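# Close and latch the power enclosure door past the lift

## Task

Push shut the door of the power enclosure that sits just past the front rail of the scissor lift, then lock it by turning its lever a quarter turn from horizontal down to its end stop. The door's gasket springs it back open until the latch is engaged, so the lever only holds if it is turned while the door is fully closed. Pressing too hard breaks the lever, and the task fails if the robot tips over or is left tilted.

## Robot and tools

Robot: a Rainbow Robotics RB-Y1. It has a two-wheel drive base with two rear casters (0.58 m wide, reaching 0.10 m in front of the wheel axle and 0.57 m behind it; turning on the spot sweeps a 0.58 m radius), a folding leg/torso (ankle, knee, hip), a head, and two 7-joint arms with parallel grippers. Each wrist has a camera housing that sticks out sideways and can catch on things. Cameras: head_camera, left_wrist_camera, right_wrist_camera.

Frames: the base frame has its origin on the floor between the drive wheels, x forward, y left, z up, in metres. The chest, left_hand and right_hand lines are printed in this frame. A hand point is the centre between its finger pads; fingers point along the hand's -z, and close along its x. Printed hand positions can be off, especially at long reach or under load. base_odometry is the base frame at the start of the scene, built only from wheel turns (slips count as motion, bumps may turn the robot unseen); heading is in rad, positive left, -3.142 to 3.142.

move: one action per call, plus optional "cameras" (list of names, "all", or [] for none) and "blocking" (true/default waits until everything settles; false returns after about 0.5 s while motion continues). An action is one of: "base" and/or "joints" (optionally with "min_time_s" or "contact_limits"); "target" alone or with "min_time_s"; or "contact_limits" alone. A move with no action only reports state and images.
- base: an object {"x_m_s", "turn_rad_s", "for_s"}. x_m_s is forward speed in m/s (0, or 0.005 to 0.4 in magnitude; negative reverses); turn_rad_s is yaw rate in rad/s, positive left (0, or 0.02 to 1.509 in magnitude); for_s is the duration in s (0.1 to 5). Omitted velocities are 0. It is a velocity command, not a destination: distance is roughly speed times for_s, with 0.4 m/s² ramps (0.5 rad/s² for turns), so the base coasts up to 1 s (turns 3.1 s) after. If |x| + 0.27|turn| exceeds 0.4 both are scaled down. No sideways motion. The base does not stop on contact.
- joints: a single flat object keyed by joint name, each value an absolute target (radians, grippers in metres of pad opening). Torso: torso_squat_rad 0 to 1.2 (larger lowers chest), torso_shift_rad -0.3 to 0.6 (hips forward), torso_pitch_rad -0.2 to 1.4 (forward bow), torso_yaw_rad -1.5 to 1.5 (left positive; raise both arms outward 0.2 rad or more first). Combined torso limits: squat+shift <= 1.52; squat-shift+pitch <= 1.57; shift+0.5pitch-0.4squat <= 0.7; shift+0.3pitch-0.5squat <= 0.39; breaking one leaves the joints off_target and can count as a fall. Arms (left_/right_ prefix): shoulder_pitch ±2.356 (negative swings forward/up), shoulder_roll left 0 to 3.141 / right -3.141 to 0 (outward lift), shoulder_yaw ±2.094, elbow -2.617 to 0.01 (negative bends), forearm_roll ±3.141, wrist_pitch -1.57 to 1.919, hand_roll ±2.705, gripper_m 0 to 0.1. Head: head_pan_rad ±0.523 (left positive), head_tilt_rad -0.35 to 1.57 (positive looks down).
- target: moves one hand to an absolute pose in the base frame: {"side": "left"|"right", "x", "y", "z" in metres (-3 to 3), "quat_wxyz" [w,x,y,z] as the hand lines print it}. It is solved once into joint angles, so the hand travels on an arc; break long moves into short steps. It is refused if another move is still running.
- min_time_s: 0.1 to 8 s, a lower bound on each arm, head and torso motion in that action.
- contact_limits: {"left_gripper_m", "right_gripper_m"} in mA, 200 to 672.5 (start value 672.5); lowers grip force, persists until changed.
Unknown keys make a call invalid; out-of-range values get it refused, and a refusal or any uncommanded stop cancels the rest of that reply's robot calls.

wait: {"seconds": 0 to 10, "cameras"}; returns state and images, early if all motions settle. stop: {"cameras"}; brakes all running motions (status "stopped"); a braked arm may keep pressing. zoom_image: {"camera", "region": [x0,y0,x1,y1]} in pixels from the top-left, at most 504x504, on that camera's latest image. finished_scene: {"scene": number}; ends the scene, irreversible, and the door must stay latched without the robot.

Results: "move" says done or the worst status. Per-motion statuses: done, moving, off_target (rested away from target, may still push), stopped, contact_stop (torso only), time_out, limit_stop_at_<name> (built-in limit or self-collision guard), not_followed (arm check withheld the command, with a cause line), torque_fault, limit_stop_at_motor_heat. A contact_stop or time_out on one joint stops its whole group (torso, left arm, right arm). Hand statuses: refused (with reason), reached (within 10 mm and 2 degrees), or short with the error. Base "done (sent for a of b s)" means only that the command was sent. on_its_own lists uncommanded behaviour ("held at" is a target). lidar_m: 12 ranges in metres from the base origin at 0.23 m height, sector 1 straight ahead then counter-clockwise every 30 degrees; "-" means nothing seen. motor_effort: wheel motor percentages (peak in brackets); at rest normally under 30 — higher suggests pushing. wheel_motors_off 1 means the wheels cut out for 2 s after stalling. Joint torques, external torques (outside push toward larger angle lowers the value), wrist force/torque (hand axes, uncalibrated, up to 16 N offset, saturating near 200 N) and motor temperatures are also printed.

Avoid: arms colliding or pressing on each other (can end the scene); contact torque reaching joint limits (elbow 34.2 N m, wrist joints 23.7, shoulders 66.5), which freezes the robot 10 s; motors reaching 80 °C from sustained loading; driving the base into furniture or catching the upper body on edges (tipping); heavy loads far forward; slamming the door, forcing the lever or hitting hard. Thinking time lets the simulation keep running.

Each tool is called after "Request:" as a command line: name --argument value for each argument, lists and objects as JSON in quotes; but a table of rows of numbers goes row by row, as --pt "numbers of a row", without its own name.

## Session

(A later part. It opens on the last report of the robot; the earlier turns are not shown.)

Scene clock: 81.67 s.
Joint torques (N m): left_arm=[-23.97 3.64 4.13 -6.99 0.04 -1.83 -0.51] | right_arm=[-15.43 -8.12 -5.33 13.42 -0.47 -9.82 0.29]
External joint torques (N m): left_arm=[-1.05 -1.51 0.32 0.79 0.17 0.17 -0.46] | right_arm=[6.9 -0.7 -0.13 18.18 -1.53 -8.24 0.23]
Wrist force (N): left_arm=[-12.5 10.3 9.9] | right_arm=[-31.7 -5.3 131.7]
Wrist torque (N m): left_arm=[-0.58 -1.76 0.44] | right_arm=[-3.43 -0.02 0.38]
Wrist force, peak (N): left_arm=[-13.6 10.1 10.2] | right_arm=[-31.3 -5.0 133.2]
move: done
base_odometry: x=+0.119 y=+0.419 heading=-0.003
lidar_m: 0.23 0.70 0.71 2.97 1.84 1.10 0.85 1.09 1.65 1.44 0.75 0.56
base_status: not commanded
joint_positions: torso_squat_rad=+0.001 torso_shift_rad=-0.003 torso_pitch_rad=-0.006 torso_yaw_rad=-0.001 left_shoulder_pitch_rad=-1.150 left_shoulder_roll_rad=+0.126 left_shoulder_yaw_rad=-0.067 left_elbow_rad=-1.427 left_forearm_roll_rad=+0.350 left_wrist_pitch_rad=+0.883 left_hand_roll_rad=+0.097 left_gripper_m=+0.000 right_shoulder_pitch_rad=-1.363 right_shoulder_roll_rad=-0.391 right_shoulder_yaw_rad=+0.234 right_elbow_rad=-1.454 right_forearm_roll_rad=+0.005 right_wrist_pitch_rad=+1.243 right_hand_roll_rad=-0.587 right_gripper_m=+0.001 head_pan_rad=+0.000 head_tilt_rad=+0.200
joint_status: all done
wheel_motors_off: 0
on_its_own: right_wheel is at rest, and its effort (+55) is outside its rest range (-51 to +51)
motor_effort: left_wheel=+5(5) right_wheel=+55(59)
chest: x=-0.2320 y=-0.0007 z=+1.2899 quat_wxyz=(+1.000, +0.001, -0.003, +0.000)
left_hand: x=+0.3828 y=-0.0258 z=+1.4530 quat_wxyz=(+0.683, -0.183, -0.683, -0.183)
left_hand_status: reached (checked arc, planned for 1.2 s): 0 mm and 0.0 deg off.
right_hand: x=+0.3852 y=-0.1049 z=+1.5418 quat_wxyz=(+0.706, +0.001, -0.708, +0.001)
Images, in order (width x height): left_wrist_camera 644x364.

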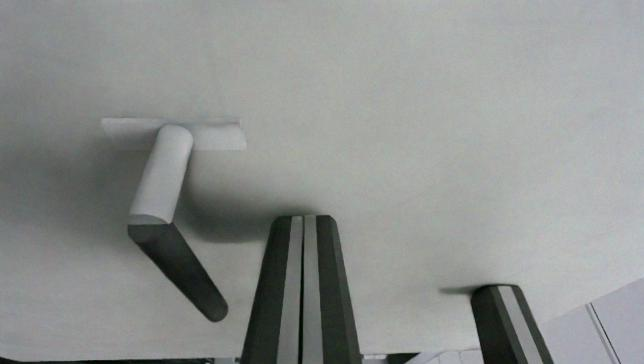

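Request:
move --target '{"side":"left","x":0.384,"y":-0.034,"z":1.439,"quat_wxyz":[0.683,-0.183,-0.683,-0.183]}' --min_time_s 0.8 --cameras '["left_wrist_camera"]'

Request:
move --target '{"side":"left","x":0.384,"y":-0.034,"z":1.427,"quat_wxyz":[0.683,-0.183,-0.683,-0.183]}' --min_time_s 1 --cameras '["left_wrist_camera"]'

Request:
move --target '{"side":"left","x":0.384,"y":-0.034,"z":1.416,"quat_wxyz":[0.683,-0.183,-0.683,-0.183]}' --min_time_s 1 --cameras '["left_wrist_camera"]'

Scene clock: 86.30 s.
Joint torques (N m): left_arm=[-20.4 2.81 2.3 -6.94 -0.29 -1.97 0.14] | right_arm=[-15.14 -8.33 -4.98 13.38 -0.5 -9.83 0.28]
External joint torques (N m): left_arm=[2.43 -1.92 -1.44 1.06 -0.16 0.03 0.2] | right_arm=[7.19 -0.91 0.23 18.14 -1.56 -8.24 0.23]
Wrist force (N): left_arm=[-12.5 10.2 10.5] | right_arm=[-31.3 -5.0 131.8]
Wrist torque (N m): left_arm=[-0.56 -1.78 0.41] | right_arm=[-3.41 -0.02 0.38]
Wrist force, peak (N): left_arm=[-12.5 10.3 10.5] | right_arm=[-31.6 -5.1 132.4]
move: done
base_odometry: x=+0.119 y=+0.419 heading=-0.003
lidar_m: 0.23 0.69 0.71 2.98 1.84 1.09 0.85 1.09 1.65 1.44 0.74 0.55
base_status: not commanded
joint_positions: torso_squat_rad=+0.001 torso_shift_rad=-0.003 torso_pitch_rad=-0.006 torso_yaw_rad=-0.001 left_shoulder_pitch_rad=-1.125 left_shoulder_roll_rad=+0.104 left_shoulder_yaw_rad=-0.082 left_elbow_rad=-1.423 left_forearm_roll_rad=+0.326 left_wrist_pitch_rad=+0.853 left_hand_roll_rad=+0.100 left_gripper_m=+0.000 right_shoulder_pitch_rad=-1.363 right_shoulder_roll_rad=-0.391 right_shoulder_yaw_rad=+0.234 right_elbow_rad=-1.454 right_forearm_roll_rad=+0.005 right_wrist_pitch_rad=+1.243 right_hand_roll_rad=-0.587 right_gripper_m=+0.001 head_pan_rad=+0.000 head_tilt_rad=+0.200
joint_status: all done
wheel_motors_off: 0
on_its_own: right_wheel is at rest, and its effort (+58) is outside its rest range (-51 to +51)
motor_effort: left_wheel=+5(5) right_wheel=+58(59)
chest: x=-0.2320 y=-0.0007 z=+1.2899 quat_wxyz=(+1.000, +0.001, -0.003, +0.000)
left_hand: x=+0.3834 y=-0.0338 z=+1.4398 quat_wxyz=(+0.683, -0.183, -0.683, -0.184)
left_hand_status: reached (checked arc, planned for 0.8 s): 1 mm and 0.1 deg off.
right_hand: x=+0.3852 y=-0.1049 z=+1.5418 quat_wxyz=(+0.706, +0.001, -0.708, +0.001)
Images, in order (width x height): left_wrist_camera 644x364.

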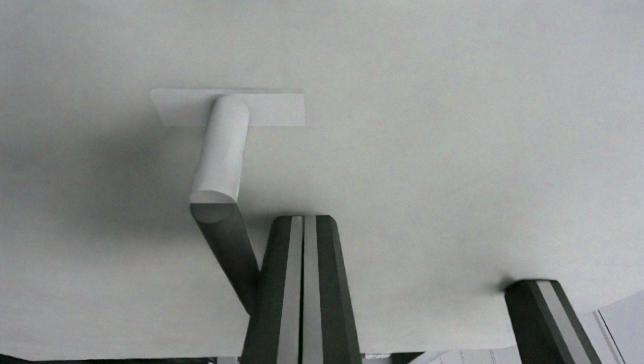

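Scene clock: 87.63 s.
Joint torques (N m): left_arm=[-11.44 2.33 1.05 -2.05 -0.24 1.07 -0.4] | right_arm=[-15.29 -8.13 -4.84 12.29 -0.32 -9.33 0.14]
External joint torques (N m): left_arm=[11.28 -2.09 -2.64 6.09 -0.11 3.08 -0.35] | right_arm=[7.05 -0.7 0.36 17.05 -1.38 -7.74 0.09]
Wrist force (N): left_arm=[1.8 8.3 13.7] | right_arm=[-30.7 -4.4 123.1]
Wrist torque (N m): left_arm=[-0.54 -1.79 0.30] | right_arm=[-3.33 -0.05 0.39]
Wrist force, peak (N): left_arm=[-12.6 10.2 10.5] | right_arm=[-31.9 -5.3 131.8]
move: done
base_odometry: x=+0.119 y=+0.419 heading=-0.003
lidar_m: 0.23 0.69 0.71 2.98 1.84 1.09 0.85 1.08 1.64 1.44 0.74 0.55
base_status: not commanded
joint_positions: torso_squat_rad=+0.001 torso_shift_rad=-0.003 torso_pitch_rad=-0.006 torso_yaw_rad=-0.001 left_shoulder_pitch_rad=-1.097 left_shoulder_roll_rad=+0.096 left_shoulder_yaw_rad=-0.090 left_elbow_rad=-1.432 left_forearm_roll_rad=+0.319 left_wrist_pitch_rad=+0.831 left_hand_roll_rad=+0.096 left_gripper_m=+0.000 right_shoulder_pitch_rad=-1.363 right_shoulder_roll_rad=-0.391 right_shoulder_yaw_rad=+0.234 right_elbow_rad=-1.454 right_forearm_roll_rad=+0.005 right_wrist_pitch_rad=+1.243 right_hand_roll_rad=-0.587 right_gripper_m=+0.001 head_pan_rad=+0.000 head_tilt_rad=+0.200
joint_status: all done
wheel_motors_off: 0
on_its_own: right_wheel is at rest, and its effort (+57) is outside its rest range (-51 to +51)
motor_effort: left_wheel=+5(5) right_wheel=+57(59)
chest: x=-0.2320 y=-0.0007 z=+1.2899 quat_wxyz=(+1.000, +0.001, -0.003, +0.000)
left_hand: x=+0.3834 y=-0.0344 z=+1.4298 quat_wxyz=(+0.681, -0.183, -0.684, -0.183)
left_hand_status: reached (checked arc, planned for 1.0 s): 3 mm and 0.3 deg off.
right_hand: x=+0.3852 y=-0.1050 z=+1.5417 quat_wxyz=(+0.706, +0.001, -0.708, +0.001)
Images, in order (width x height): left_wrist_camera 644x364.

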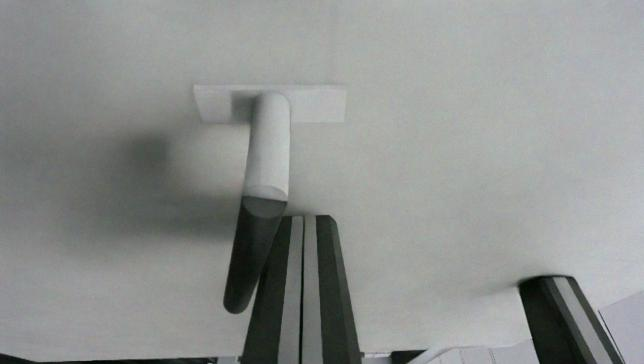

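Scene clock: 88.97 s.
Joint torques (N m): left_arm=[-12.34 3.57 2.21 -2.87 -0.78 0.55 -0.54] | right_arm=[-15.5 -7.86 -4.8 12.22 -0.27 -9.32 0.3]
External joint torques (N m): left_arm=[10.27 -0.53 -1.46 5.42 -0.67 2.56 -0.48] | right_arm=[6.83 -0.43 0.4 16.99 -1.33 -7.73 0.25]
Wrist force (N): left_arm=[-0.9 5.0 11.4] | right_arm=[-30.5 -2.5 124.2]
Wrist torque (N m): left_arm=[-0.52 -1.79 0.37] | right_arm=[-3.32 -0.04 0.40]
Wrist force, peak (N): left_arm=[1.6 8.1 13.7] | right_arm=[-31.1 -5.0 125.7]
move: done
base_odometry: x=+0.119 y=+0.419 heading=-0.003
lidar_m: 0.23 0.69 0.71 2.97 1.84 1.10 0.85 1.09 1.65 1.44 0.75 0.56
base_status: not commanded
joint_positions: torso_squat_rad=+0.001 torso_shift_rad=-0.003 torso_pitch_rad=-0.006 torso_yaw_rad=-0.001 left_shoulder_pitch_rad=-1.067 left_shoulder_roll_rad=+0.090 left_shoulder_yaw_rad=-0.099 left_elbow_rad=-1.439 left_forearm_roll_rad=+0.314 left_wrist_pitch_rad=+0.812 left_hand_roll_rad=+0.091 left_gripper_m=+0.000 right_shoulder_pitch_rad=-1.363 right_shoulder_roll_rad=-0.391 right_shoulder_yaw_rad=+0.234 right_elbow_rad=-1.454 right_forearm_roll_rad=+0.005 right_wrist_pitch_rad=+1.243 right_hand_roll_rad=-0.587 right_gripper_m=+0.001 head_pan_rad=+0.000 head_tilt_rad=+0.200
joint_status: all done
wheel_motors_off: 0
on_its_own: right_wheel is at rest, and its effort (+58) is outside its rest range (-51 to +51)
motor_effort: left_wheel=+5(5) right_wheel=+58(59)
chest: x=-0.2320 y=-0.0007 z=+1.2899 quat_wxyz=(+1.000, +0.001, -0.003, +0.000)
left_hand: x=+0.3834 y=-0.0347 z=+1.4185 quat_wxyz=(+0.682, -0.183, -0.684, -0.184)
left_hand_status: reached (checked arc, planned for 1.0 s): 3 mm and 0.2 deg off.
right_hand: x=+0.3852 y=-0.1050 z=+1.5417 quat_wxyz=(+0.706, +0.001, -0.708, +0.001)
Images, in order (width x height): left_wrist_camera 644x364.

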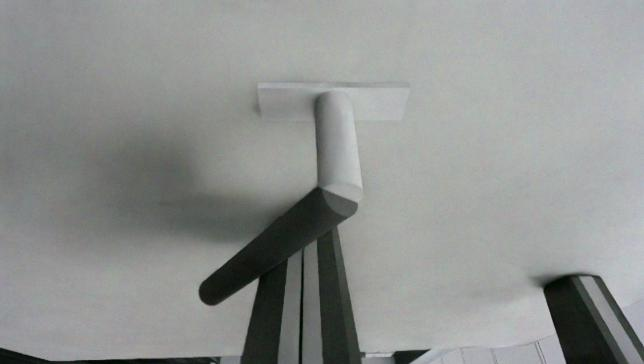

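Request:
move --target '{"side":"left","x":0.384,"y":-0.034,"z":1.405,"quat_wxyz":[0.683,-0.183,-0.683,-0.183]}' --min_time_s 1 --cameras '["left_wrist_camera"]'

Request:
move --target '{"side":"left","x":0.384,"y":-0.028,"z":1.395,"quat_wxyz":[0.683,-0.183,-0.683,-0.183]}' --min_time_s 1 --cameras '[]'

Request:
move --target '{"side":"left","x":0.384,"y":-0.018,"z":1.388,"quat_wxyz":[0.683,-0.183,-0.683,-0.183]}' --min_time_s 1 --cameras '["left_wrist_camera"]'

Request:
move --target '{"side":"left","x":0.384,"y":-0.008,"z":1.385,"quat_wxyz":[0.683,-0.183,-0.683,-0.183]}' --min_time_s 1 --cameras '["left_wrist_camera"]'

Scene clock: 95.60 s.
Joint torques (N m): left_arm=[-12.97 4.65 3.68 -3.6 -1.14 0.01 -0.57] | right_arm=[-15.36 -8.3 -5.01 12.33 -0.14 -9.32 0.3]
External joint torques (N m): left_arm=[9.52 0.86 0.06 4.82 -1.04 2.01 -0.52] | right_arm=[6.98 -0.87 0.2 17.09 -1.19 -7.73 0.25]
Wrist force (N): left_arm=[-3.5 3.3 11.6] | right_arm=[-30.2 -1.6 123.7]
Wrist torque (N m): left_arm=[-0.56 -1.79 0.40] | right_arm=[-3.33 0.01 0.38]
Wrist force, peak (N): left_arm=[0.0 3.5 13.5] | right_arm=[-30.8 -2.9 125.4]
move: done
base_odometry: x=+0.119 y=+0.419 heading=-0.003
lidar_m: 0.23 0.69 0.71 2.98 1.84 1.09 0.85 1.09 1.64 1.44 0.74 0.55
base_status: not commanded
joint_positions: torso_squat_rad=+0.001 torso_shift_rad=-0.003 torso_pitch_rad=-0.006 torso_yaw_rad=-0.001 left_shoulder_pitch_rad=-1.038 left_shoulder_roll_rad=+0.084 left_shoulder_yaw_rad=-0.108 left_elbow_rad=-1.446 left_forearm_roll_rad=+0.309 left_wrist_pitch_rad=+0.792 left_hand_roll_rad=+0.085 left_gripper_m=+0.000 right_shoulder_pitch_rad=-1.363 right_shoulder_roll_rad=-0.391 right_shoulder_yaw_rad=+0.234 right_elbow_rad=-1.454 right_forearm_roll_rad=+0.005 right_wrist_pitch_rad=+1.243 right_hand_roll_rad=-0.587 right_gripper_m=+0.001 head_pan_rad=+0.000 head_tilt_rad=+0.200
joint_status: all done
wheel_motors_off: 0
on_its_own: right_wheel is at rest, and its effort (+56) is outside its rest range (-51 to +51)
motor_effort: left_wheel=+5(5) right_wheel=+56(58)
chest: x=-0.2320 y=-0.0007 z=+1.2899 quat_wxyz=(+1.000, +0.001, -0.003, +0.000)
left_hand: x=+0.3834 y=-0.0349 z=+1.4072 quat_wxyz=(+0.682, -0.184, -0.684, -0.184)
left_hand_status: reached (checked arc, planned for 1.0 s): 2 mm and 0.2 deg off.
right_hand: x=+0.3852 y=-0.1050 z=+1.5417 quat_wxyz=(+0.706, +0.001, -0.708, +0.001)
Images, in order (width x height): left_wrist_camera 644x364.

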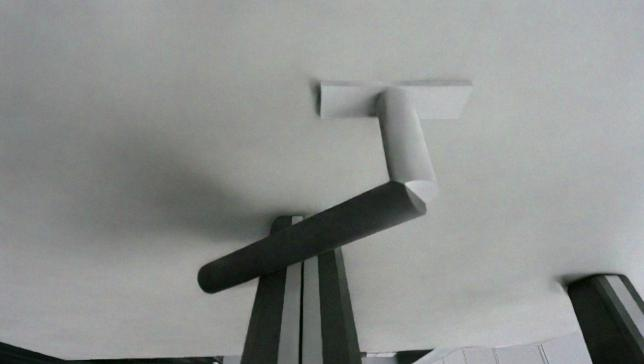

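Scene clock: 96.93 s.
Joint torques (N m): left_arm=[-14.29 7.93 4.68 -4.81 -1.11 -0.44 -0.71] | right_arm=[-15.53 -8.52 -4.91 12.63 -0.19 -9.11 0.43]
External joint torques (N m): left_arm=[8.1 4.32 1.05 3.7 -1.02 1.56 -0.66] | right_arm=[6.8 -1.1 0.29 17.39 -1.25 -7.53 0.38]
Wrist force (N): left_arm=[-6.4 1.8 9.4] | right_arm=[-30.6 -1.8 125.6]
Wrist torque (N m): left_arm=[-0.56 -1.81 0.44] | right_arm=[-3.27 -0.01 0.39]
Wrist force, peak (N): left_arm=[-4.1 1.0 13.7] | right_arm=[-30.9 -1.9 126.0]
move: done
base_odometry: x=+0.119 y=+0.419 heading=-0.003
lidar_m: 0.23 0.69 0.71 2.97 1.84 1.10 0.85 1.09 1.65 1.44 0.74 0.55
base_status: not commanded
joint_positions: torso_squat_rad=+0.001 torso_shift_rad=-0.003 torso_pitch_rad=-0.006 torso_yaw_rad=-0.001 left_shoulder_pitch_rad=-1.005 left_shoulder_roll_rad=+0.090 left_shoulder_yaw_rad=-0.113 left_elbow_rad=-1.461 left_forearm_roll_rad=+0.321 left_wrist_pitch_rad=+0.777 left_hand_roll_rad=+0.072 left_gripper_m=+0.000 right_shoulder_pitch_rad=-1.363 right_shoulder_roll_rad=-0.391 right_shoulder_yaw_rad=+0.234 right_elbow_rad=-1.454 right_forearm_roll_rad=+0.005 right_wrist_pitch_rad=+1.243 right_hand_roll_rad=-0.587 right_gripper_m=+0.001 head_pan_rad=+0.000 head_tilt_rad=+0.200
joint_status: all done
wheel_motors_off: 0
on_its_own: right_wheel is at rest, and its effort (+57) is outside its rest range (-51 to +51)
motor_effort: left_wheel=+5(5) right_wheel=+57(59)
chest: x=-0.2320 y=-0.0007 z=+1.2899 quat_wxyz=(+1.000, +0.001, -0.003, +0.000)
left_hand: x=+0.3836 y=-0.0295 z=+1.3967 quat_wxyz=(+0.682, -0.184, -0.684, -0.184)
left_hand_status: reached (checked arc, planned for 1.0 s): 2 mm and 0.2 deg off.
right_hand: x=+0.3852 y=-0.1049 z=+1.5418 quat_wxyz=(+0.706, +0.001, -0.708, +0.001)

Scene clock: 98.27 s.
Joint torques (N m): left_arm=[-15.43 8.47 5.53 -5.74 -1.29 -1.06 -0.63] | right_arm=[-15.25 -8.13 -4.85 12.71 -0.05 -9.13 0.27]
External joint torques (N m): left_arm=[6.87 4.87 1.82 2.8 -1.23 0.95 -0.58] | right_arm=[7.08 -0.71 0.36 17.48 -1.11 -7.55 0.22]
Wrist force (N): left_arm=[-8.9 1.1 9.8] | right_arm=[-30.7 -1.7 125.8]
Wrist torque (N m): left_arm=[-0.59 -1.77 0.47] | right_arm=[-3.30 -0.05 0.41]
Wrist force, peak (N): left_arm=[-6.3 0.1 12.9] | right_arm=[-31.0 -1.1 127.5]
move: done
base_odometry: x=+0.119 y=+0.419 heading=-0.003
lidar_m: 0.22 0.69 0.71 2.98 1.84 1.10 0.85 1.09 1.65 1.44 0.74 0.56
base_status: not commanded
joint_positions: torso_squat_rad=+0.001 torso_shift_rad=-0.003 torso_pitch_rad=-0.006 torso_yaw_rad=-0.001 left_shoulder_pitch_rad=-0.975 left_shoulder_roll_rad=+0.108 left_shoulder_yaw_rad=-0.113 left_elbow_rad=-1.481 left_forearm_roll_rad=+0.347 left_wrist_pitch_rad=+0.770 left_hand_roll_rad=+0.055 left_gripper_m=+0.000 right_shoulder_pitch_rad=-1.363 right_shoulder_roll_rad=-0.391 right_shoulder_yaw_rad=+0.234 right_elbow_rad=-1.454 right_forearm_roll_rad=+0.005 right_wrist_pitch_rad=+1.243 right_hand_roll_rad=-0.587 right_gripper_m=+0.001 head_pan_rad=+0.000 head_tilt_rad=+0.200
joint_status: all done
wheel_motors_off: 0
on_its_own: right_wheel is at rest, and its effort (+56) is outside its rest range (-51 to +51)
motor_effort: left_wheel=+5(5) right_wheel=+56(59)
chest: x=-0.2320 y=-0.0007 z=+1.2899 quat_wxyz=(+1.000, +0.001, -0.003, +0.000)
left_hand: x=+0.3837 y=-0.0197 z=+1.3894 quat_wxyz=(+0.682, -0.184, -0.684, -0.184)
left_hand_status: reached (checked arc, planned for 1.0 s): 2 mm and 0.1 deg off.
right_hand: x=+0.3852 y=-0.1049 z=+1.5418 quat_wxyz=(+0.706, +0.001, -0.708, +0.001)
Images, in order (width x height): left_wrist_camera 644x364.

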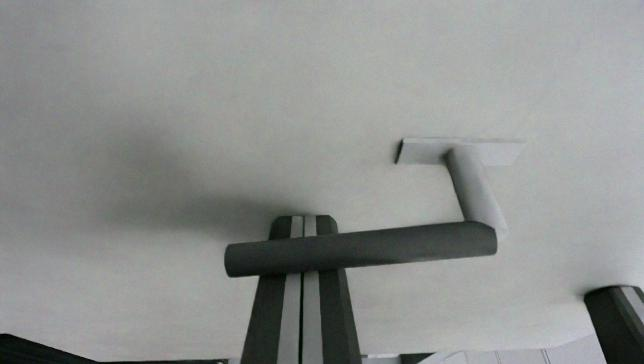

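Scene clock: 99.60 s.
Joint torques (N m): left_arm=[-14.65 11.74 11.06 -5.5 -2.3 -1.01 -0.47] | right_arm=[-15.23 -9.42 -4.82 13.05 0.39 -8.76 0.39]
External joint torques (N m): left_arm=[7.59 8.02 7.24 3 -2.26 1 -0.42] | right_arm=[7.1 -2.01 0.38 17.81 -0.66 -7.18 0.34]
Wrist force (N): left_arm=[-10.9 -6.5 8.7] | right_arm=[-29.8 1.0 122.8]
Wrist torque (N m): left_arm=[-0.63 -1.79 0.32] | right_arm=[-3.18 -0.07 0.41]
Wrist force, peak (N): left_arm=[-10.5 -6.9 8.9] | right_arm=[-30.9 -1.7 126.4]
move: done
base_odometry: x=+0.119 y=+0.419 heading=-0.003
lidar_m: 0.23 0.69 0.71 2.97 1.83 1.10 0.85 1.09 1.65 1.45 0.74 0.55
base_status: not commanded
joint_positions: torso_squat_rad=+0.001 torso_shift_rad=-0.003 torso_pitch_rad=-0.006 torso_yaw_rad=-0.001 left_shoulder_pitch_rad=-0.955 left_shoulder_roll_rad=+0.128 left_shoulder_yaw_rad=-0.111 left_elbow_rad=-1.499 left_forearm_roll_rad=+0.376 left_wrist_pitch_rad=+0.770 left_hand_roll_rad=+0.040 left_gripper_m=+0.000 right_shoulder_pitch_rad=-1.363 right_shoulder_roll_rad=-0.390 right_shoulder_yaw_rad=+0.234 right_elbow_rad=-1.454 right_forearm_roll_rad=+0.005 right_wrist_pitch_rad=+1.243 right_hand_roll_rad=-0.587 right_gripper_m=+0.001 head_pan_rad=+0.000 head_tilt_rad=+0.200
joint_status: all done
wheel_motors_off: 0
on_its_own: right_wheel is at rest, and its effort (+58) is outside its rest range (-51 to +51)
motor_effort: left_wheel=+5(5) right_wheel=+58(59)
chest: x=-0.2320 y=-0.0008 z=+1.2899 quat_wxyz=(+1.000, +0.001, -0.003, +0.000)
left_hand: x=+0.3833 y=-0.0107 z=+1.3862 quat_wxyz=(+0.682, -0.184, -0.683, -0.184)
left_hand_status: reached (checked arc, planned for 1.0 s): 3 mm and 0.2 deg off.
right_hand: x=+0.3852 y=-0.1048 z=+1.5418 quat_wxyz=(+0.706, +0.001, -0.708, +0.001)
Images, in order (width x height): left_wrist_camera 644x364.

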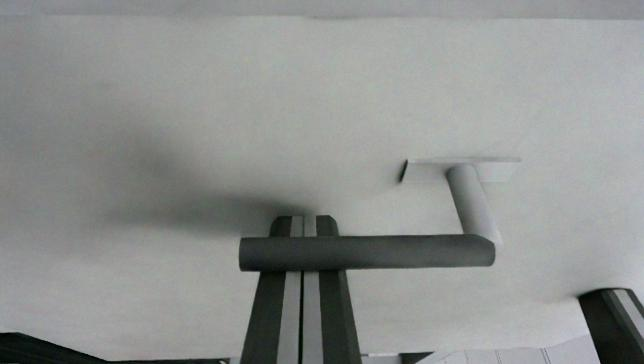

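Request:
move --target '{"side":"left","x":0.384,"y":-0.003,"z":1.385,"quat_wxyz":[0.683,-0.183,-0.683,-0.183]}' --min_time_s 1 --cameras '["left_wrist_camera"]'

Request:
move --target '{"side":"left","x":0.384,"y":0.002,"z":1.385,"quat_wxyz":[0.683,-0.183,-0.683,-0.183]}' --min_time_s 1 --cameras '["left_wrist_camera"]'

Scene clock: 103.33 s.
Joint torques (N m): left_arm=[-12.26 19.14 18.45 -4.14 -4.62 -1.56 -0.41] | right_arm=[-14.07 -11.37 -6.25 13.01 1.19 -7.48 0.34]
External joint torques (N m): left_arm=[9.94 15.35 14.56 4.31 -4.59 0.45 -0.35] | right_arm=[8.27 -3.97 -1.05 17.77 0.14 -5.89 0.29]
Wrist force (N): left_arm=[-12.8 -21.9 5.0] | right_arm=[-27.7 6.2 116.8]
Wrist torque (N m): left_arm=[-0.72 -1.70 0.24] | right_arm=[-2.99 -0.07 0.47]
Wrist force, peak (N): left_arm=[-13.2 -21.9 4.7] | right_arm=[-29.9 1.1 123.5]
move: done
base_odometry: x=+0.119 y=+0.419 heading=-0.003
lidar_m: 0.23 0.69 0.71 2.98 1.84 1.10 0.85 1.09 1.65 1.44 0.75 0.55
base_status: not commanded
joint_positions: torso_squat_rad=+0.001 torso_shift_rad=-0.003 torso_pitch_rad=-0.006 torso_yaw_rad=-0.001 left_shoulder_pitch_rad=-0.948 left_shoulder_roll_rad=+0.138 left_shoulder_yaw_rad=-0.110 left_elbow_rad=-1.509 left_forearm_roll_rad=+0.392 left_wrist_pitch_rad=+0.773 left_hand_roll_rad=+0.034 left_gripper_m=+0.000 right_shoulder_pitch_rad=-1.364 right_shoulder_roll_rad=-0.390 right_shoulder_yaw_rad=+0.234 right_elbow_rad=-1.454 right_forearm_roll_rad=+0.004 right_wrist_pitch_rad=+1.242 right_hand_roll_rad=-0.587 right_gripper_m=+0.001 head_pan_rad=+0.000 head_tilt_rad=+0.200
joint_status: all done
wheel_motors_off: 0
on_its_own: right_wheel is at rest, and its effort (+57) is outside its rest range (-51 to +51)
motor_effort: left_wheel=+5(5) right_wheel=+57(58)
chest: x=-0.2320 y=-0.0010 z=+1.2899 quat_wxyz=(+1.000, +0.001, -0.003, -0.001)
left_hand: x=+0.3824 y=-0.0075 z=+1.3862 quat_wxyz=(+0.682, -0.185, -0.683, -0.186)
left_hand_status: reached (checked arc, planned for 1.0 s): 5 mm and 0.4 deg off.
right_hand: x=+0.3851 y=-0.1047 z=+1.5418 quat_wxyz=(+0.706, +0.001, -0.708, +0.001)
Images, in order (width x height): left_wrist_camera 644x364.

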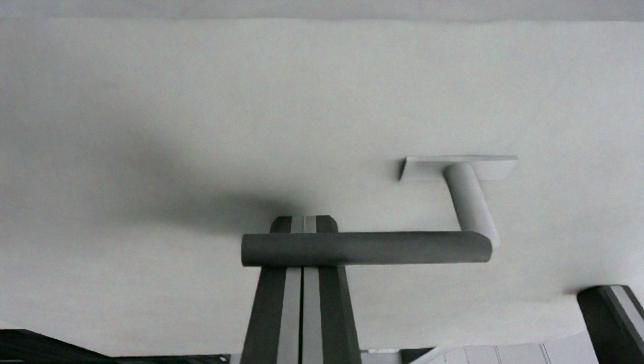

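Scene clock: 104.67 s.
Joint torques (N m): left_arm=[-9.53 26.76 25.91 -2.1 -6.99 -1.87 -0.36] | right_arm=[-12.64 -13.74 -6.98 13.09 2.12 -6.22 0.17]
External joint torques (N m): left_arm=[12.64 22.87 21.95 6.3 -6.97 0.15 -0.3] | right_arm=[9.7 -6.34 -1.79 17.85 1.07 -4.63 0.12]
Wrist force (N): left_arm=[-15.0 -37.5 2.5] | right_arm=[-25.2 11.6 109.4]
Wrist torque (N m): left_arm=[-0.94 -1.71 0.16] | right_arm=[-2.79 -0.10 0.50]
Wrist force, peak (N): left_arm=[-15.2 -37.9 2.4] | right_arm=[-27.7 6.4 117.8]
move: done
base_odometry: x=+0.119 y=+0.419 heading=-0.003
lidar_m: 0.22 0.69 0.71 2.98 1.84 1.10 0.85 1.09 1.65 1.44 0.74 0.55
base_status: not commanded
joint_positions: torso_squat_rad=+0.001 torso_shift_rad=-0.003 torso_pitch_rad=-0.006 torso_yaw_rad=-0.001 left_shoulder_pitch_rad=-0.943 left_shoulder_roll_rad=+0.149 left_shoulder_yaw_rad=-0.109 left_elbow_rad=-1.518 left_forearm_roll_rad=+0.408 left_wrist_pitch_rad=+0.775 left_hand_roll_rad=+0.029 left_gripper_m=+0.000 right_shoulder_pitch_rad=-1.364 right_shoulder_roll_rad=-0.389 right_shoulder_yaw_rad=+0.235 right_elbow_rad=-1.454 right_forearm_roll_rad=+0.004 right_wrist_pitch_rad=+1.242 right_hand_roll_rad=-0.587 right_gripper_m=+0.001 head_pan_rad=+0.000 head_tilt_rad=+0.200
joint_status: all done
wheel_motors_off: 0
on_its_own: right_wheel is at rest, and its effort (+57) is outside its rest range (-51 to +51)
motor_effort: left_wheel=+4(5) right_wheel=+57(59)
chest: x=-0.2320 y=-0.0012 z=+1.2899 quat_wxyz=(+1.000, +0.001, -0.003, -0.001)
left_hand: x=+0.3816 y=-0.0044 z=+1.3863 quat_wxyz=(+0.681, -0.186, -0.683, -0.187)
left_hand_status: reached (checked arc, planned for 1.0 s): 7 mm and 0.6 deg off.
right_hand: x=+0.3850 y=-0.1045 z=+1.5418 quat_wxyz=(+0.706, +0.002, -0.709, +0.001)
Images, in order (width x height): left_wrist_camera 644x364.

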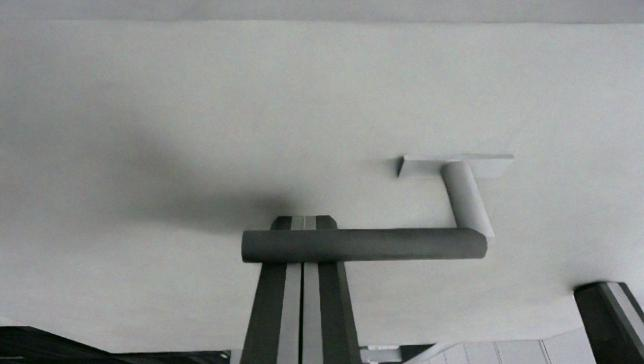

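Request:
move --target '{"side":"left","x":0.378,"y":-0.022,"z":1.386,"quat_wxyz":[0.683,-0.183,-0.683,-0.183]}' --cameras '[]'

Request:
move --target '{"side":"left","x":0.29,"y":0.04,"z":1.386,"quat_wxyz":[0.683,-0.183,-0.683,-0.183]}' --cameras '[]'

Request:
move --target '{"side":"right","x":0.355,"y":-0.12,"z":1.54,"quat_wxyz":[0.707,0,-0.707,0]}' --min_time_s 1.5 --cameras '["head_camera","left_wrist_camera"]'

Request:
wait --seconds 0.5 --cameras '["head_camera"]'

Scene clock: 108.83 s.
Joint torques (N m): left_arm=[-21.29 3.93 4.36 -7.51 -0.25 -1.84 -0.09] | right_arm=[-14.36 -8.16 -5.39 13.18 -0.51 -10.05 0.3]
External joint torques (N m): left_arm=[0.71 0.68 0.73 1 -0.18 0.16 -0.04] | right_arm=[7.97 -0.74 -0.18 17.94 -1.57 -8.46 0.25]
Wrist force (N): left_arm=[-13.0 9.6 10.8] | right_arm=[-32.8 -3.9 131.9]
Wrist torque (N m): left_arm=[-0.51 -1.83 0.46] | right_arm=[-3.37 -0.03 0.39]
Wrist force, peak (N): left_arm=[-13.7 -38.1 10.0] | right_arm=[-33.1 -11.8 136.3]
move: done
base_odometry: x=+0.119 y=+0.419 heading=-0.003
lidar_m: 0.23 0.69 0.71 2.98 1.84 1.10 0.85 1.09 1.65 1.44 0.74 0.56
base_status: not commanded
joint_positions: torso_squat_rad=+0.001 torso_shift_rad=-0.003 torso_pitch_rad=-0.006 torso_yaw_rad=-0.001 left_shoulder_pitch_rad=-0.954 left_shoulder_roll_rad=+0.098 left_shoulder_yaw_rad=-0.120 left_elbow_rad=-1.514 left_forearm_roll_rad=+0.326 left_wrist_pitch_rad=+0.784 left_hand_roll_rad=+0.067 left_gripper_m=+0.000 right_shoulder_pitch_rad=-1.364 right_shoulder_roll_rad=-0.391 right_shoulder_yaw_rad=+0.234 right_elbow_rad=-1.454 right_forearm_roll_rad=+0.005 right_wrist_pitch_rad=+1.243 right_hand_roll_rad=-0.587 right_gripper_m=+0.001 head_pan_rad=+0.000 head_tilt_rad=+0.200
joint_status: all done
wheel_motors_off: 0
on_its_own: right_wheel is at rest, and its effort (+56) is outside its rest range (-51 to +51)
motor_effort: left_wheel=+4(4) right_wheel=+56(57)
chest: x=-0.2320 y=-0.0007 z=+1.2899 quat_wxyz=(+1.000, +0.001, -0.003, +0.000)
left_hand: x=+0.3778 y=-0.0215 z=+1.3862 quat_wxyz=(+0.683, -0.183, -0.683, -0.183)
left_hand_status: reached (checked arc, planned for 0.3 s): 1 mm and 0.0 deg off.
right_hand: x=+0.3852 y=-0.1049 z=+1.5418 quat_wxyz=(+0.706, +0.001, -0.708, +0.001)

Scene clock: 110.13 s.
Joint torques (N m): left_arm=[-17.56 2.61 3.4 -6.44 -0.1 -1.94 -0.07] | right_arm=[-14.85 -7.72 -4.33 12.69 -0.55 -10.09 0.25]
External joint torques (N m): left_arm=[0.39 0.12 -0.29 0.1 0.09 0.06 -0.01] | right_arm=[7.48 -0.29 0.87 17.46 -1.61 -8.51 0.19]
Wrist force (N): left_arm=[-13.3 10.3 10.4] | right_arm=[-32.0 -6.3 129.7]
Wrist torque (N m): left_arm=[-0.59 -1.90 0.43] | right_arm=[-3.44 -0.01 0.34]
Wrist force, peak (N): left_arm=[-13.4 10.8 10.9] | right_arm=[-33.4 -4.7 135.5]
move: done
base_odometry: x=+0.119 y=+0.419 heading=-0.003
lidar_m: 0.23 0.69 0.71 2.97 1.84 1.10 0.85 1.09 1.65 1.44 0.74 0.55
base_status: not commanded
joint_positions: torso_squat_rad=+0.001 torso_shift_rad=-0.003 torso_pitch_rad=-0.006 torso_yaw_rad=-0.001 left_shoulder_pitch_rad=-0.691 left_shoulder_roll_rad=+0.197 left_shoulder_yaw_rad=-0.101 left_elbow_rad=-2.052 left_forearm_roll_rad=+0.378 left_wrist_pitch_rad=+1.057 left_hand_roll_rad=+0.118 left_gripper_m=+0.000 right_shoulder_pitch_rad=-1.363 right_shoulder_roll_rad=-0.391 right_shoulder_yaw_rad=+0.234 right_elbow_rad=-1.454 right_forearm_roll_rad=+0.005 right_wrist_pitch_rad=+1.243 right_hand_roll_rad=-0.587 right_gripper_m=+0.001 head_pan_rad=+0.000 head_tilt_rad=+0.200
joint_status: all done
wheel_motors_off: 0
on_its_own: right_wheel is at rest, and its effort (+54) is outside its rest range (-51 to +51)
motor_effort: left_wheel=+4(4) right_wheel=+54(58)
chest: x=-0.2320 y=-0.0007 z=+1.2899 quat_wxyz=(+1.000, +0.001, -0.003, +0.000)
left_hand: x=+0.2900 y=+0.0400 z=+1.3862 quat_wxyz=(+0.683, -0.183, -0.683, -0.183)
left_hand_status: reached (checked arc, planned for 0.9 s): 0 mm and 0.0 deg off.
right_hand: x=+0.3853 y=-0.1050 z=+1.5418 quat_wxyz=(+0.706, +0.001, -0.708, +0.001)

Scene clock: 111.97 s.
Joint torques (N m): left_arm=[-17.14 2.52 3.28 -6.41 -0.12 -1.95 -0.03] | right_arm=[-22.01 -8.83 -6.75 -4.5 0.82 -1.9 0.33]
External joint torques (N m): left_arm=[0.77 0.07 -0.37 0.2 0.06 0.05 0.03] | right_arm=[-0.66 -1.77 -1.4 -0.45 -0.22 -0.29 0.28]
Wrist force (N): left_arm=[-13.2 10.1 10.4] | right_arm=[-7.5 11.3 2.5]
Wrist torque (N m): left_arm=[-0.53 -1.88 0.45] | right_arm=[-1.76 0.11 0.64]
Wrist force, peak (N): left_arm=[-13.3 10.3 10.6] | right_arm=[-32.0 -4.8 129.6]
move: done
base_odometry: x=+0.119 y=+0.419 heading=-0.002
lidar_m: 0.23 0.69 0.71 2.98 1.85 1.10 0.85 1.08 1.65 1.44 0.74 0.55
base_status: not commanded
joint_positions: torso_squat_rad=+0.000 torso_shift_rad=+0.000 torso_pitch_rad=+0.000 torso_yaw_rad=+0.000 left_shoulder_pitch_rad=-0.691 left_shoulder_roll_rad=+0.197 left_shoulder_yaw_rad=-0.101 left_elbow_rad=-2.052 left_forearm_roll_rad=+0.378 left_wrist_pitch_rad=+1.057 left_hand_roll_rad=+0.118 left_gripper_m=+0.000 right_shoulder_pitch_rad=-1.298 right_shoulder_roll_rad=-0.426 right_shoulder_yaw_rad=+0.211 right_elbow_rad=-1.639 right_forearm_roll_rad=-0.021 right_wrist_pitch_rad=+1.361 right_hand_roll_rad=-0.567 right_gripper_m=+0.001 head_pan_rad=+0.000 head_tilt_rad=+0.200
joint_status: all done
wheel_motors_off: 0
motor_effort: left_wheel=-5(5) right_wheel=+12(55)
chest: x=-0.2281 y=-0.0001 z=+1.2899 quat_wxyz=(+1.000, +0.000, +0.000, +0.000)
left_hand: x=+0.2944 y=+0.0412 z=+1.3831 quat_wxyz=(+0.685, -0.184, -0.681, -0.182)
right_hand: x=+0.3609 y=-0.1183 z=+1.5367 quat_wxyz=(+0.709, +0.000, -0.705, +0.001)
right_hand_status: reached (checked arc, planned for 1.5 s): 7 mm and 0.4 deg off.
Images, in order (width x height): head_camera 896x504, left_wrist_camera 644x364.

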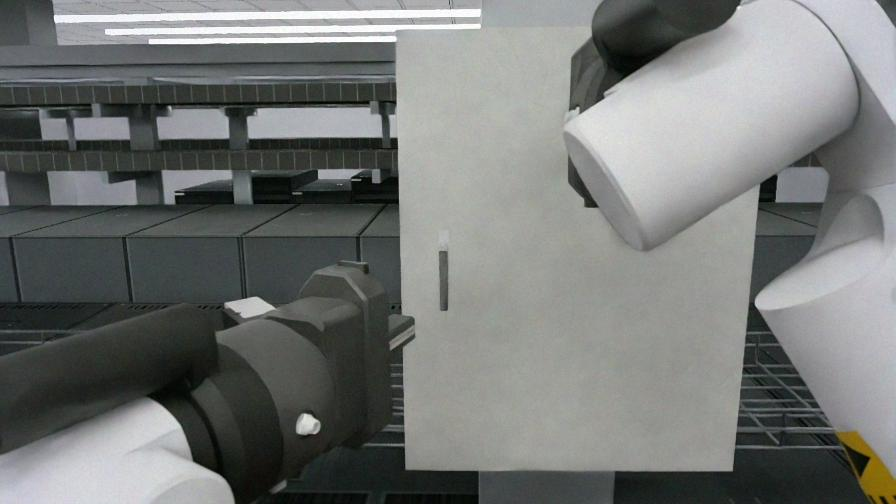

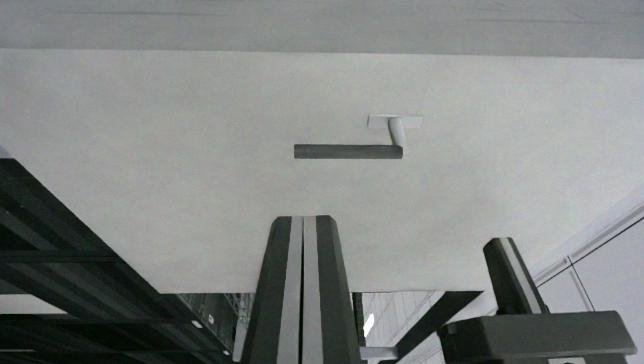

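Scene clock: 112.47 s.
Joint torques (N m): left_arm=[-17.29 2.45 3.29 -6.44 -0.05 -2.02 -0.18] | right_arm=[-21.89 -8.73 -7.01 -4.6 0.94 -1.84 0.16]
External joint torques (N m): left_arm=[0.62 0 -0.36 0.17 0.14 -0.02 -0.13] | right_arm=[-0.54 -1.67 -1.65 -0.56 -0.11 -0.23 0.11]
Wrist force (N): left_arm=[-12.9 9.9 10.1] | right_arm=[-7.4 11.3 2.8]
Wrist torque (N m): left_arm=[-0.52 -1.83 0.44] | right_arm=[-1.79 0.14 0.66]
Wrist force, peak (N): left_arm=[-13.3 9.9 10.3] | right_arm=[-8.1 11.8 2.5]
base_odometry: x=+0.119 y=+0.419 heading=-0.002
lidar_m: 0.23 0.69 0.72 2.97 1.85 1.09 0.85 1.09 1.65 1.44 0.74 0.55
base_status: not commanded
joint_positions: torso_squat_rad=+0.000 torso_shift_rad=+0.000 torso_pitch_rad=+0.000 torso_yaw_rad=+0.000 left_shoulder_pitch_rad=-0.691 left_shoulder_roll_rad=+0.197 left_shoulder_yaw_rad=-0.101 left_elbow_rad=-2.052 left_forearm_roll_rad=+0.378 left_wrist_pitch_rad=+1.057 left_hand_roll_rad=+0.118 left_gripper_m=+0.000 right_shoulder_pitch_rad=-1.298 right_shoulder_roll_rad=-0.426 right_shoulder_yaw_rad=+0.211 right_elbow_rad=-1.639 right_forearm_roll_rad=-0.021 right_wrist_pitch_rad=+1.361 right_hand_roll_rad=-0.567 right_gripper_m=+0.001 head_pan_rad=+0.000 head_tilt_rad=+0.200
joint_status: all done
wheel_motors_off: 0
motor_effort: left_wheel=-4(5) right_wheel=+14(55)
chest: x=-0.2281 y=-0.0001 z=+1.2899 quat_wxyz=(+1.000, +0.000, +0.000, +0.000)
left_hand: x=+0.2944 y=+0.0412 z=+1.3831 quat_wxyz=(+0.685, -0.184, -0.681, -0.182)
right_hand: x=+0.3609 y=-0.1183 z=+1.5367 quat_wxyz=(+0.709, +0.000, -0.705, +0.001)
right_hand_status: reached (checked arc, planned for 1.5 s): 7 mm and 0.4 deg off.
wait: 0.50 s; at rest by 0.27 s
Images, in order (width x height): head_camera 896x504.

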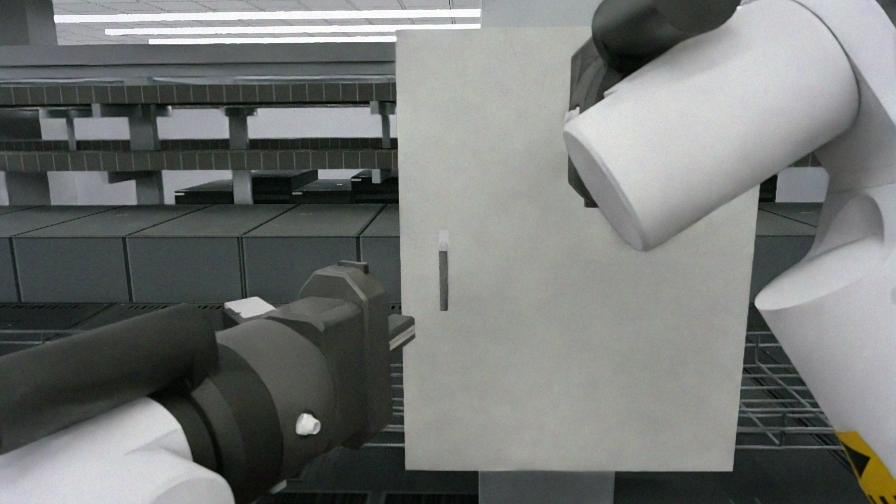

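Request:
move --target '{"side":"right","x":0.3,"y":-0.15,"z":1.54,"quat_wxyz":[0.707,0,-0.707,0]}' --cameras '["head_camera","right_wrist_camera"]'

Scene clock: 116.00 s.
Joint torques (N m): left_arm=[-17.23 2.68 3.52 -6.42 -0.08 -1.91 -0.13] | right_arm=[-19.98 -7.69 -5.87 -2.48 0.9 -2.21 -0.03]
External joint torques (N m): left_arm=[0.68 0.23 -0.14 0.19 0.1 0.09 -0.08] | right_arm=[-0.75 -1.03 -0.79 -0.11 -0.07 -0.57 -0.08]
Wrist force (N): left_arm=[-13.3 10.1 10.7] | right_arm=[-7.5 11.3 2.7]
Wrist torque (N m): left_arm=[-0.55 -1.91 0.43] | right_arm=[-1.74 0.13 0.64]
Wrist force, peak (N): left_arm=[-13.2 10.2 10.8] | right_arm=[-7.6 12.7 2.3]
move: done
base_odometry: x=+0.119 y=+0.419 heading=-0.002
lidar_m: 0.23 0.69 0.71 2.97 1.86 1.09 0.85 1.08 1.65 1.44 0.74 0.55
base_status: not commanded
joint_positions: torso_squat_rad=+0.000 torso_shift_rad=+0.000 torso_pitch_rad=+0.000 torso_yaw_rad=+0.000 left_shoulder_pitch_rad=-0.691 left_shoulder_roll_rad=+0.197 left_shoulder_yaw_rad=-0.101 left_elbow_rad=-2.052 left_forearm_roll_rad=+0.378 left_wrist_pitch_rad=+1.057 left_hand_roll_rad=+0.118 left_gripper_m=+0.000 right_shoulder_pitch_rad=-1.208 right_shoulder_roll_rad=-0.497 right_shoulder_yaw_rad=+0.140 right_elbow_rad=-1.952 right_forearm_roll_rad=-0.087 right_wrist_pitch_rad=+1.571 right_hand_roll_rad=-0.533 right_gripper_m=+0.001 head_pan_rad=+0.000 head_tilt_rad=+0.200
joint_status: all done
wheel_motors_off: 0
motor_effort: left_wheel=-5(5) right_wheel=+12(12)
chest: x=-0.2281 y=-0.0002 z=+1.2899 quat_wxyz=(+1.000, +0.000, +0.000, +0.000)
left_hand: x=+0.2944 y=+0.0411 z=+1.3831 quat_wxyz=(+0.685, -0.184, -0.681, -0.182)
right_hand: x=+0.3001 y=-0.1500 z=+1.5399 quat_wxyz=(+0.707, +0.000, -0.707, +0.000)
right_hand_status: reached (checked arc, planned for 0.6 s): 0 mm and 0.0 deg off.
Images, in order (width x height): head_camera 896x504, right_wrist_camera 644x364.

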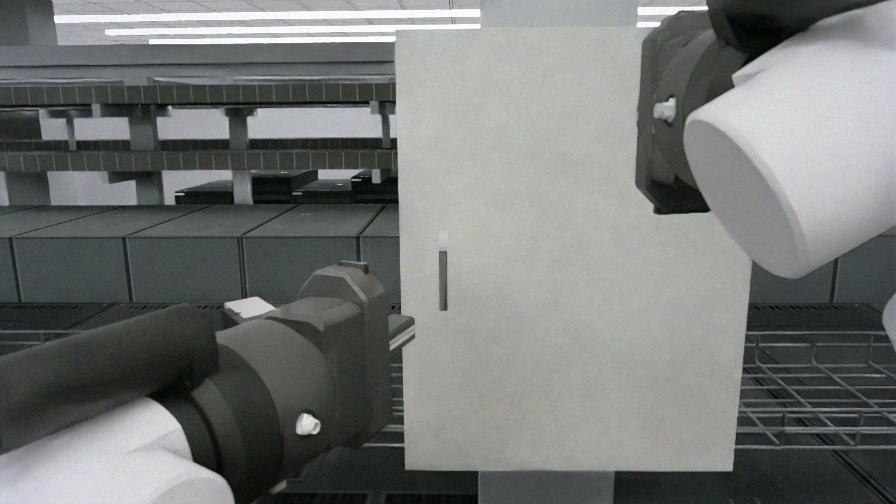

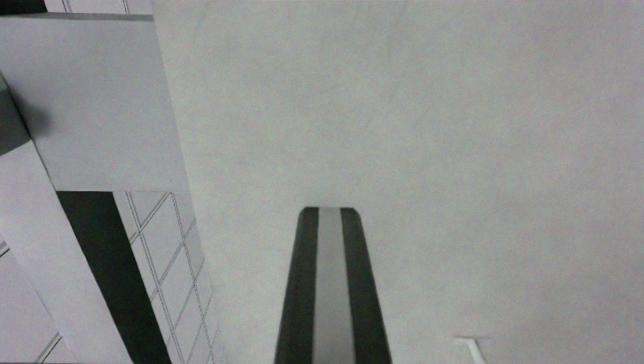

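Request:
move --target '{"side":"right","x":0.36,"y":-0.112,"z":1.54,"quat_wxyz":[0.707,0,-0.707,0]}' --cameras '[]'

Request:
move --target '{"side":"right","x":0.373,"y":-0.112,"z":1.54,"quat_wxyz":[0.707,0,-0.707,0]}' --min_time_s 1 --cameras '["right_wrist_camera","head_camera"]'

Request:
zoom_image --camera "head_camera" --region '[370, 200, 520, 340]'

Scene clock: 130.13 s.
Joint torques (N m): left_arm=[-17.22 2.38 3.25 -6.45 -0.04 -1.88 -0.1] | right_arm=[-22.94 -7.67 -6.01 -4.26 1.52 -1.61 -0.06]
External joint torques (N m): left_arm=[0.69 -0.07 -0.41 0.16 0.15 0.12 -0.05] | right_arm=[-1.59 -0.65 -0.61 -0.26 0.46 -0.01 -0.12]
Wrist force (N): left_arm=[-12.9 9.9 10.5] | right_arm=[-7.6 11.2 3.1]
Wrist torque (N m): left_arm=[-0.51 -1.83 0.44] | right_arm=[-1.74 0.11 0.66]
Wrist force, peak (N): left_arm=[-13.3 10.4 10.4] | right_arm=[-7.9 11.9 2.5]
move: done
base_odometry: x=+0.119 y=+0.419 heading=-0.002
lidar_m: 0.22 0.69 0.71 2.98 1.85 1.09 0.85 1.09 1.65 1.44 0.74 0.55
base_status: not commanded
joint_positions: torso_squat_rad=+0.000 torso_shift_rad=+0.000 torso_pitch_rad=+0.000 torso_yaw_rad=+0.000 left_shoulder_pitch_rad=-0.691 left_shoulder_roll_rad=+0.197 left_shoulder_yaw_rad=-0.101 left_elbow_rad=-2.052 left_forearm_roll_rad=+0.378 left_wrist_pitch_rad=+1.057 left_hand_roll_rad=+0.118 left_gripper_m=+0.000 right_shoulder_pitch_rad=-1.313 right_shoulder_roll_rad=-0.418 right_shoulder_yaw_rad=+0.223 right_elbow_rad=-1.631 right_forearm_roll_rad=-0.009 right_wrist_pitch_rad=+1.364 right_hand_roll_rad=-0.580 right_gripper_m=+0.001 head_pan_rad=+0.000 head_tilt_rad=+0.200
joint_status: all done
wheel_motors_off: 0
motor_effort: left_wheel=-5(5) right_wheel=+11(13)
chest: x=-0.2280 y=-0.0001 z=+1.2899 quat_wxyz=(+1.000, +0.000, +0.000, +0.000)
left_hand: x=+0.2945 y=+0.0412 z=+1.3830 quat_wxyz=(+0.685, -0.184, -0.681, -0.182)
right_hand: x=+0.3599 y=-0.1119 z=+1.5398 quat_wxyz=(+0.707, +0.000, -0.707, +0.000)
right_hand_status: reached (checked arc, planned for 0.7 s): 0 mm and 0.0 deg off.

Scene clock: 131.47 s.
Joint torques (N m): left_arm=[-17.41 2.56 3.01 -6.42 -0.11 -1.88 -0.13] | right_arm=[-23.72 -6.67 -5.21 -3.23 1.56 -2.72 0.25]
External joint torques (N m): left_arm=[0.51 0.11 -0.65 0.19 0.07 0.12 -0.08] | right_arm=[-1.95 0.55 0.13 1.1 0.5 -1.13 0.2]
Wrist force (N): left_arm=[-13.2 9.9 9.7] | right_arm=[-9.8 10.5 10.2]
Wrist torque (N m): left_arm=[-0.52 -1.88 0.42] | right_arm=[-1.87 0.05 0.61]
Wrist force, peak (N): left_arm=[-13.4 10.0 10.4] | right_arm=[-11.7 9.4 16.7]
move: done
base_odometry: x=+0.119 y=+0.419 heading=-0.002
lidar_m: 0.23 0.70 0.72 2.98 1.85 1.09 0.85 1.09 1.65 1.44 0.74 0.55
base_status: not commanded
joint_positions: torso_squat_rad=+0.000 torso_shift_rad=+0.000 torso_pitch_rad=+0.000 torso_yaw_rad=+0.000 left_shoulder_pitch_rad=-0.691 left_shoulder_roll_rad=+0.197 left_shoulder_yaw_rad=-0.101 left_elbow_rad=-2.052 left_forearm_roll_rad=+0.378 left_wrist_pitch_rad=+1.057 left_hand_roll_rad=+0.118 left_gripper_m=+0.000 right_shoulder_pitch_rad=-1.329 right_shoulder_roll_rad=-0.414 right_shoulder_yaw_rad=+0.224 right_elbow_rad=-1.563 right_forearm_roll_rad=-0.009 right_wrist_pitch_rad=+1.313 right_hand_roll_rad=-0.579 right_gripper_m=+0.001 head_pan_rad=+0.000 head_tilt_rad=+0.200
joint_status: all done
wheel_motors_off: 0
motor_effort: left_wheel=-5(6) right_wheel=+9(11)
chest: x=-0.2282 y=-0.0001 z=+1.2899 quat_wxyz=(+1.000, +0.000, +0.000, +0.000)
left_hand: x=+0.2943 y=+0.0412 z=+1.3831 quat_wxyz=(+0.685, -0.184, -0.681, -0.182)
right_hand: x=+0.3727 y=-0.1122 z=+1.5400 quat_wxyz=(+0.707, +0.000, -0.707, +0.000)
right_hand_status: reached (checked arc, planned for 1.0 s): 0 mm and 0.0 deg off.
pictures: head_camera, right_wrist_camera
Images, in order (width x height): head_camera 896x504, right_wrist_camera 644x364.

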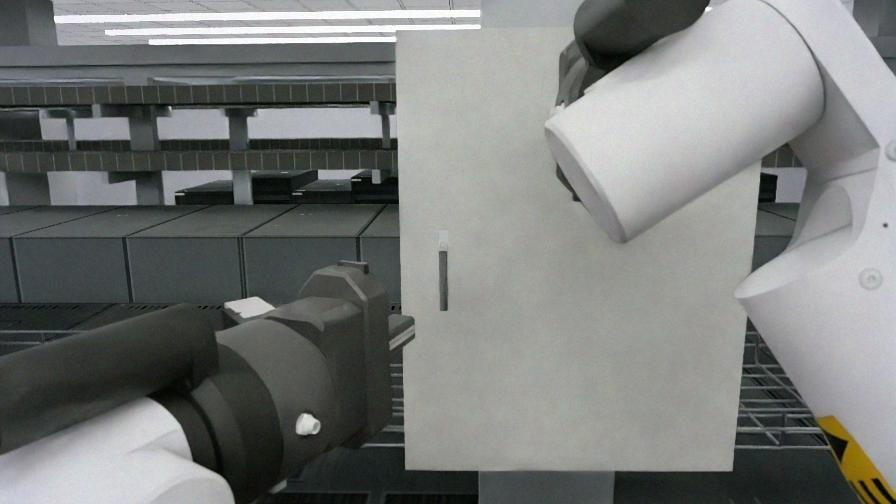

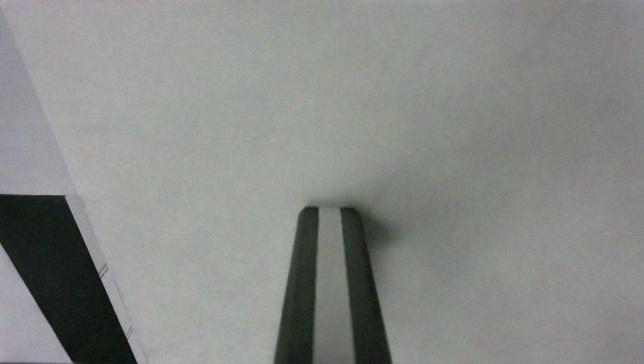

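Scaled by 3.360.

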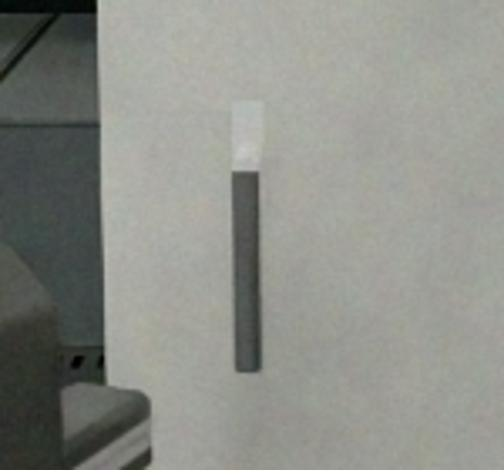

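Request:
move --target '{"side":"right","x":0.3,"y":-0.15,"z":1.54,"quat_wxyz":[0.707,0,-0.707,0]}' --cameras '["head_camera"]'

Request:
finished_scene --scene 2

Scene clock: 155.17 s.
Joint torques (N m): left_arm=[-17.14 2.4 3.46 -6.29 -0.14 -1.94 -0.05] | right_arm=[-20.2 -7.57 -5.99 -2.56 1.04 -2.29 0.12]
External joint torques (N m): left_arm=[0.77 -0.05 -0.2 0.33 0.05 0.06 0] | right_arm=[-0.96 -0.9 -0.88 -0.19 0.06 -0.65 0.07]
Wrist force (N): left_arm=[-13.1 10.3 10.0] | right_arm=[-8.0 11.0 2.8]
Wrist torque (N m): left_arm=[-0.58 -1.87 0.43] | right_arm=[-1.73 0.02 0.63]
Wrist force, peak (N): left_arm=[-13.5 10.2 10.6] | right_arm=[-10.4 9.9 13.2]
move: done
base_odometry: x=+0.119 y=+0.419 heading=-0.002
lidar_m: 0.22 0.69 0.71 2.99 1.85 1.10 0.84 1.09 1.65 1.44 0.74 0.55
base_status: not commanded
joint_positions: torso_squat_rad=+0.000 torso_shift_rad=+0.000 torso_pitch_rad=+0.000 torso_yaw_rad=+0.000 left_shoulder_pitch_rad=-0.691 left_shoulder_roll_rad=+0.197 left_shoulder_yaw_rad=-0.101 left_elbow_rad=-2.052 left_forearm_roll_rad=+0.378 left_wrist_pitch_rad=+1.057 left_hand_roll_rad=+0.118 left_gripper_m=+0.000 right_shoulder_pitch_rad=-1.209 right_shoulder_roll_rad=-0.500 right_shoulder_yaw_rad=+0.143 right_elbow_rad=-1.951 right_forearm_roll_rad=-0.089 right_wrist_pitch_rad=+1.570 right_hand_roll_rad=-0.536 right_gripper_m=+0.001 head_pan_rad=+0.000 head_tilt_rad=+0.200
joint_status: all done
wheel_motors_off: 0
motor_effort: left_wheel=-5(6) right_wheel=+10(12)
chest: x=-0.2280 y=-0.0002 z=+1.2899 quat_wxyz=(+1.000, +0.000, +0.000, +0.000)
left_hand: x=+0.2945 y=+0.0411 z=+1.3830 quat_wxyz=(+0.685, -0.184, -0.681, -0.182)
right_hand: x=+0.3005 y=-0.1500 z=+1.5399 quat_wxyz=(+0.707, +0.000, -0.707, +0.000)
right_hand_status: reached (checked arc, planned for 0.7 s): 0 mm and 0.0 deg off.
Images, in order (width x height): head_camera 896x504.

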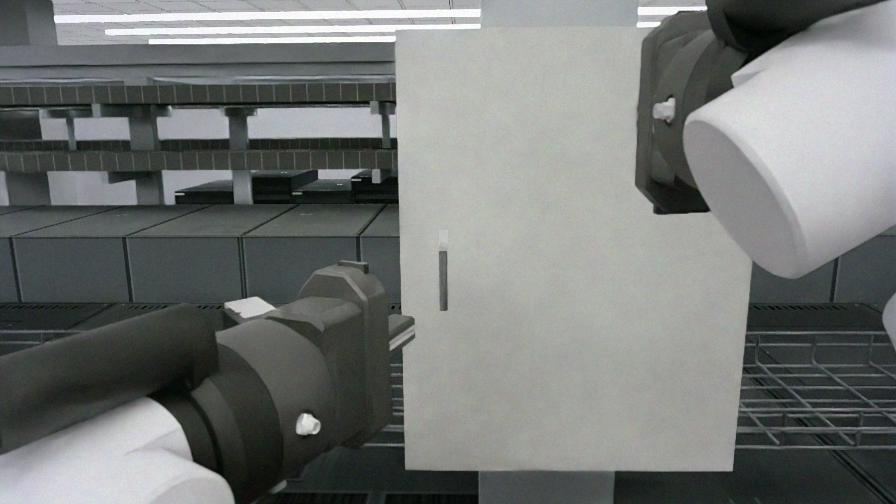

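The scene is finished: the task was done.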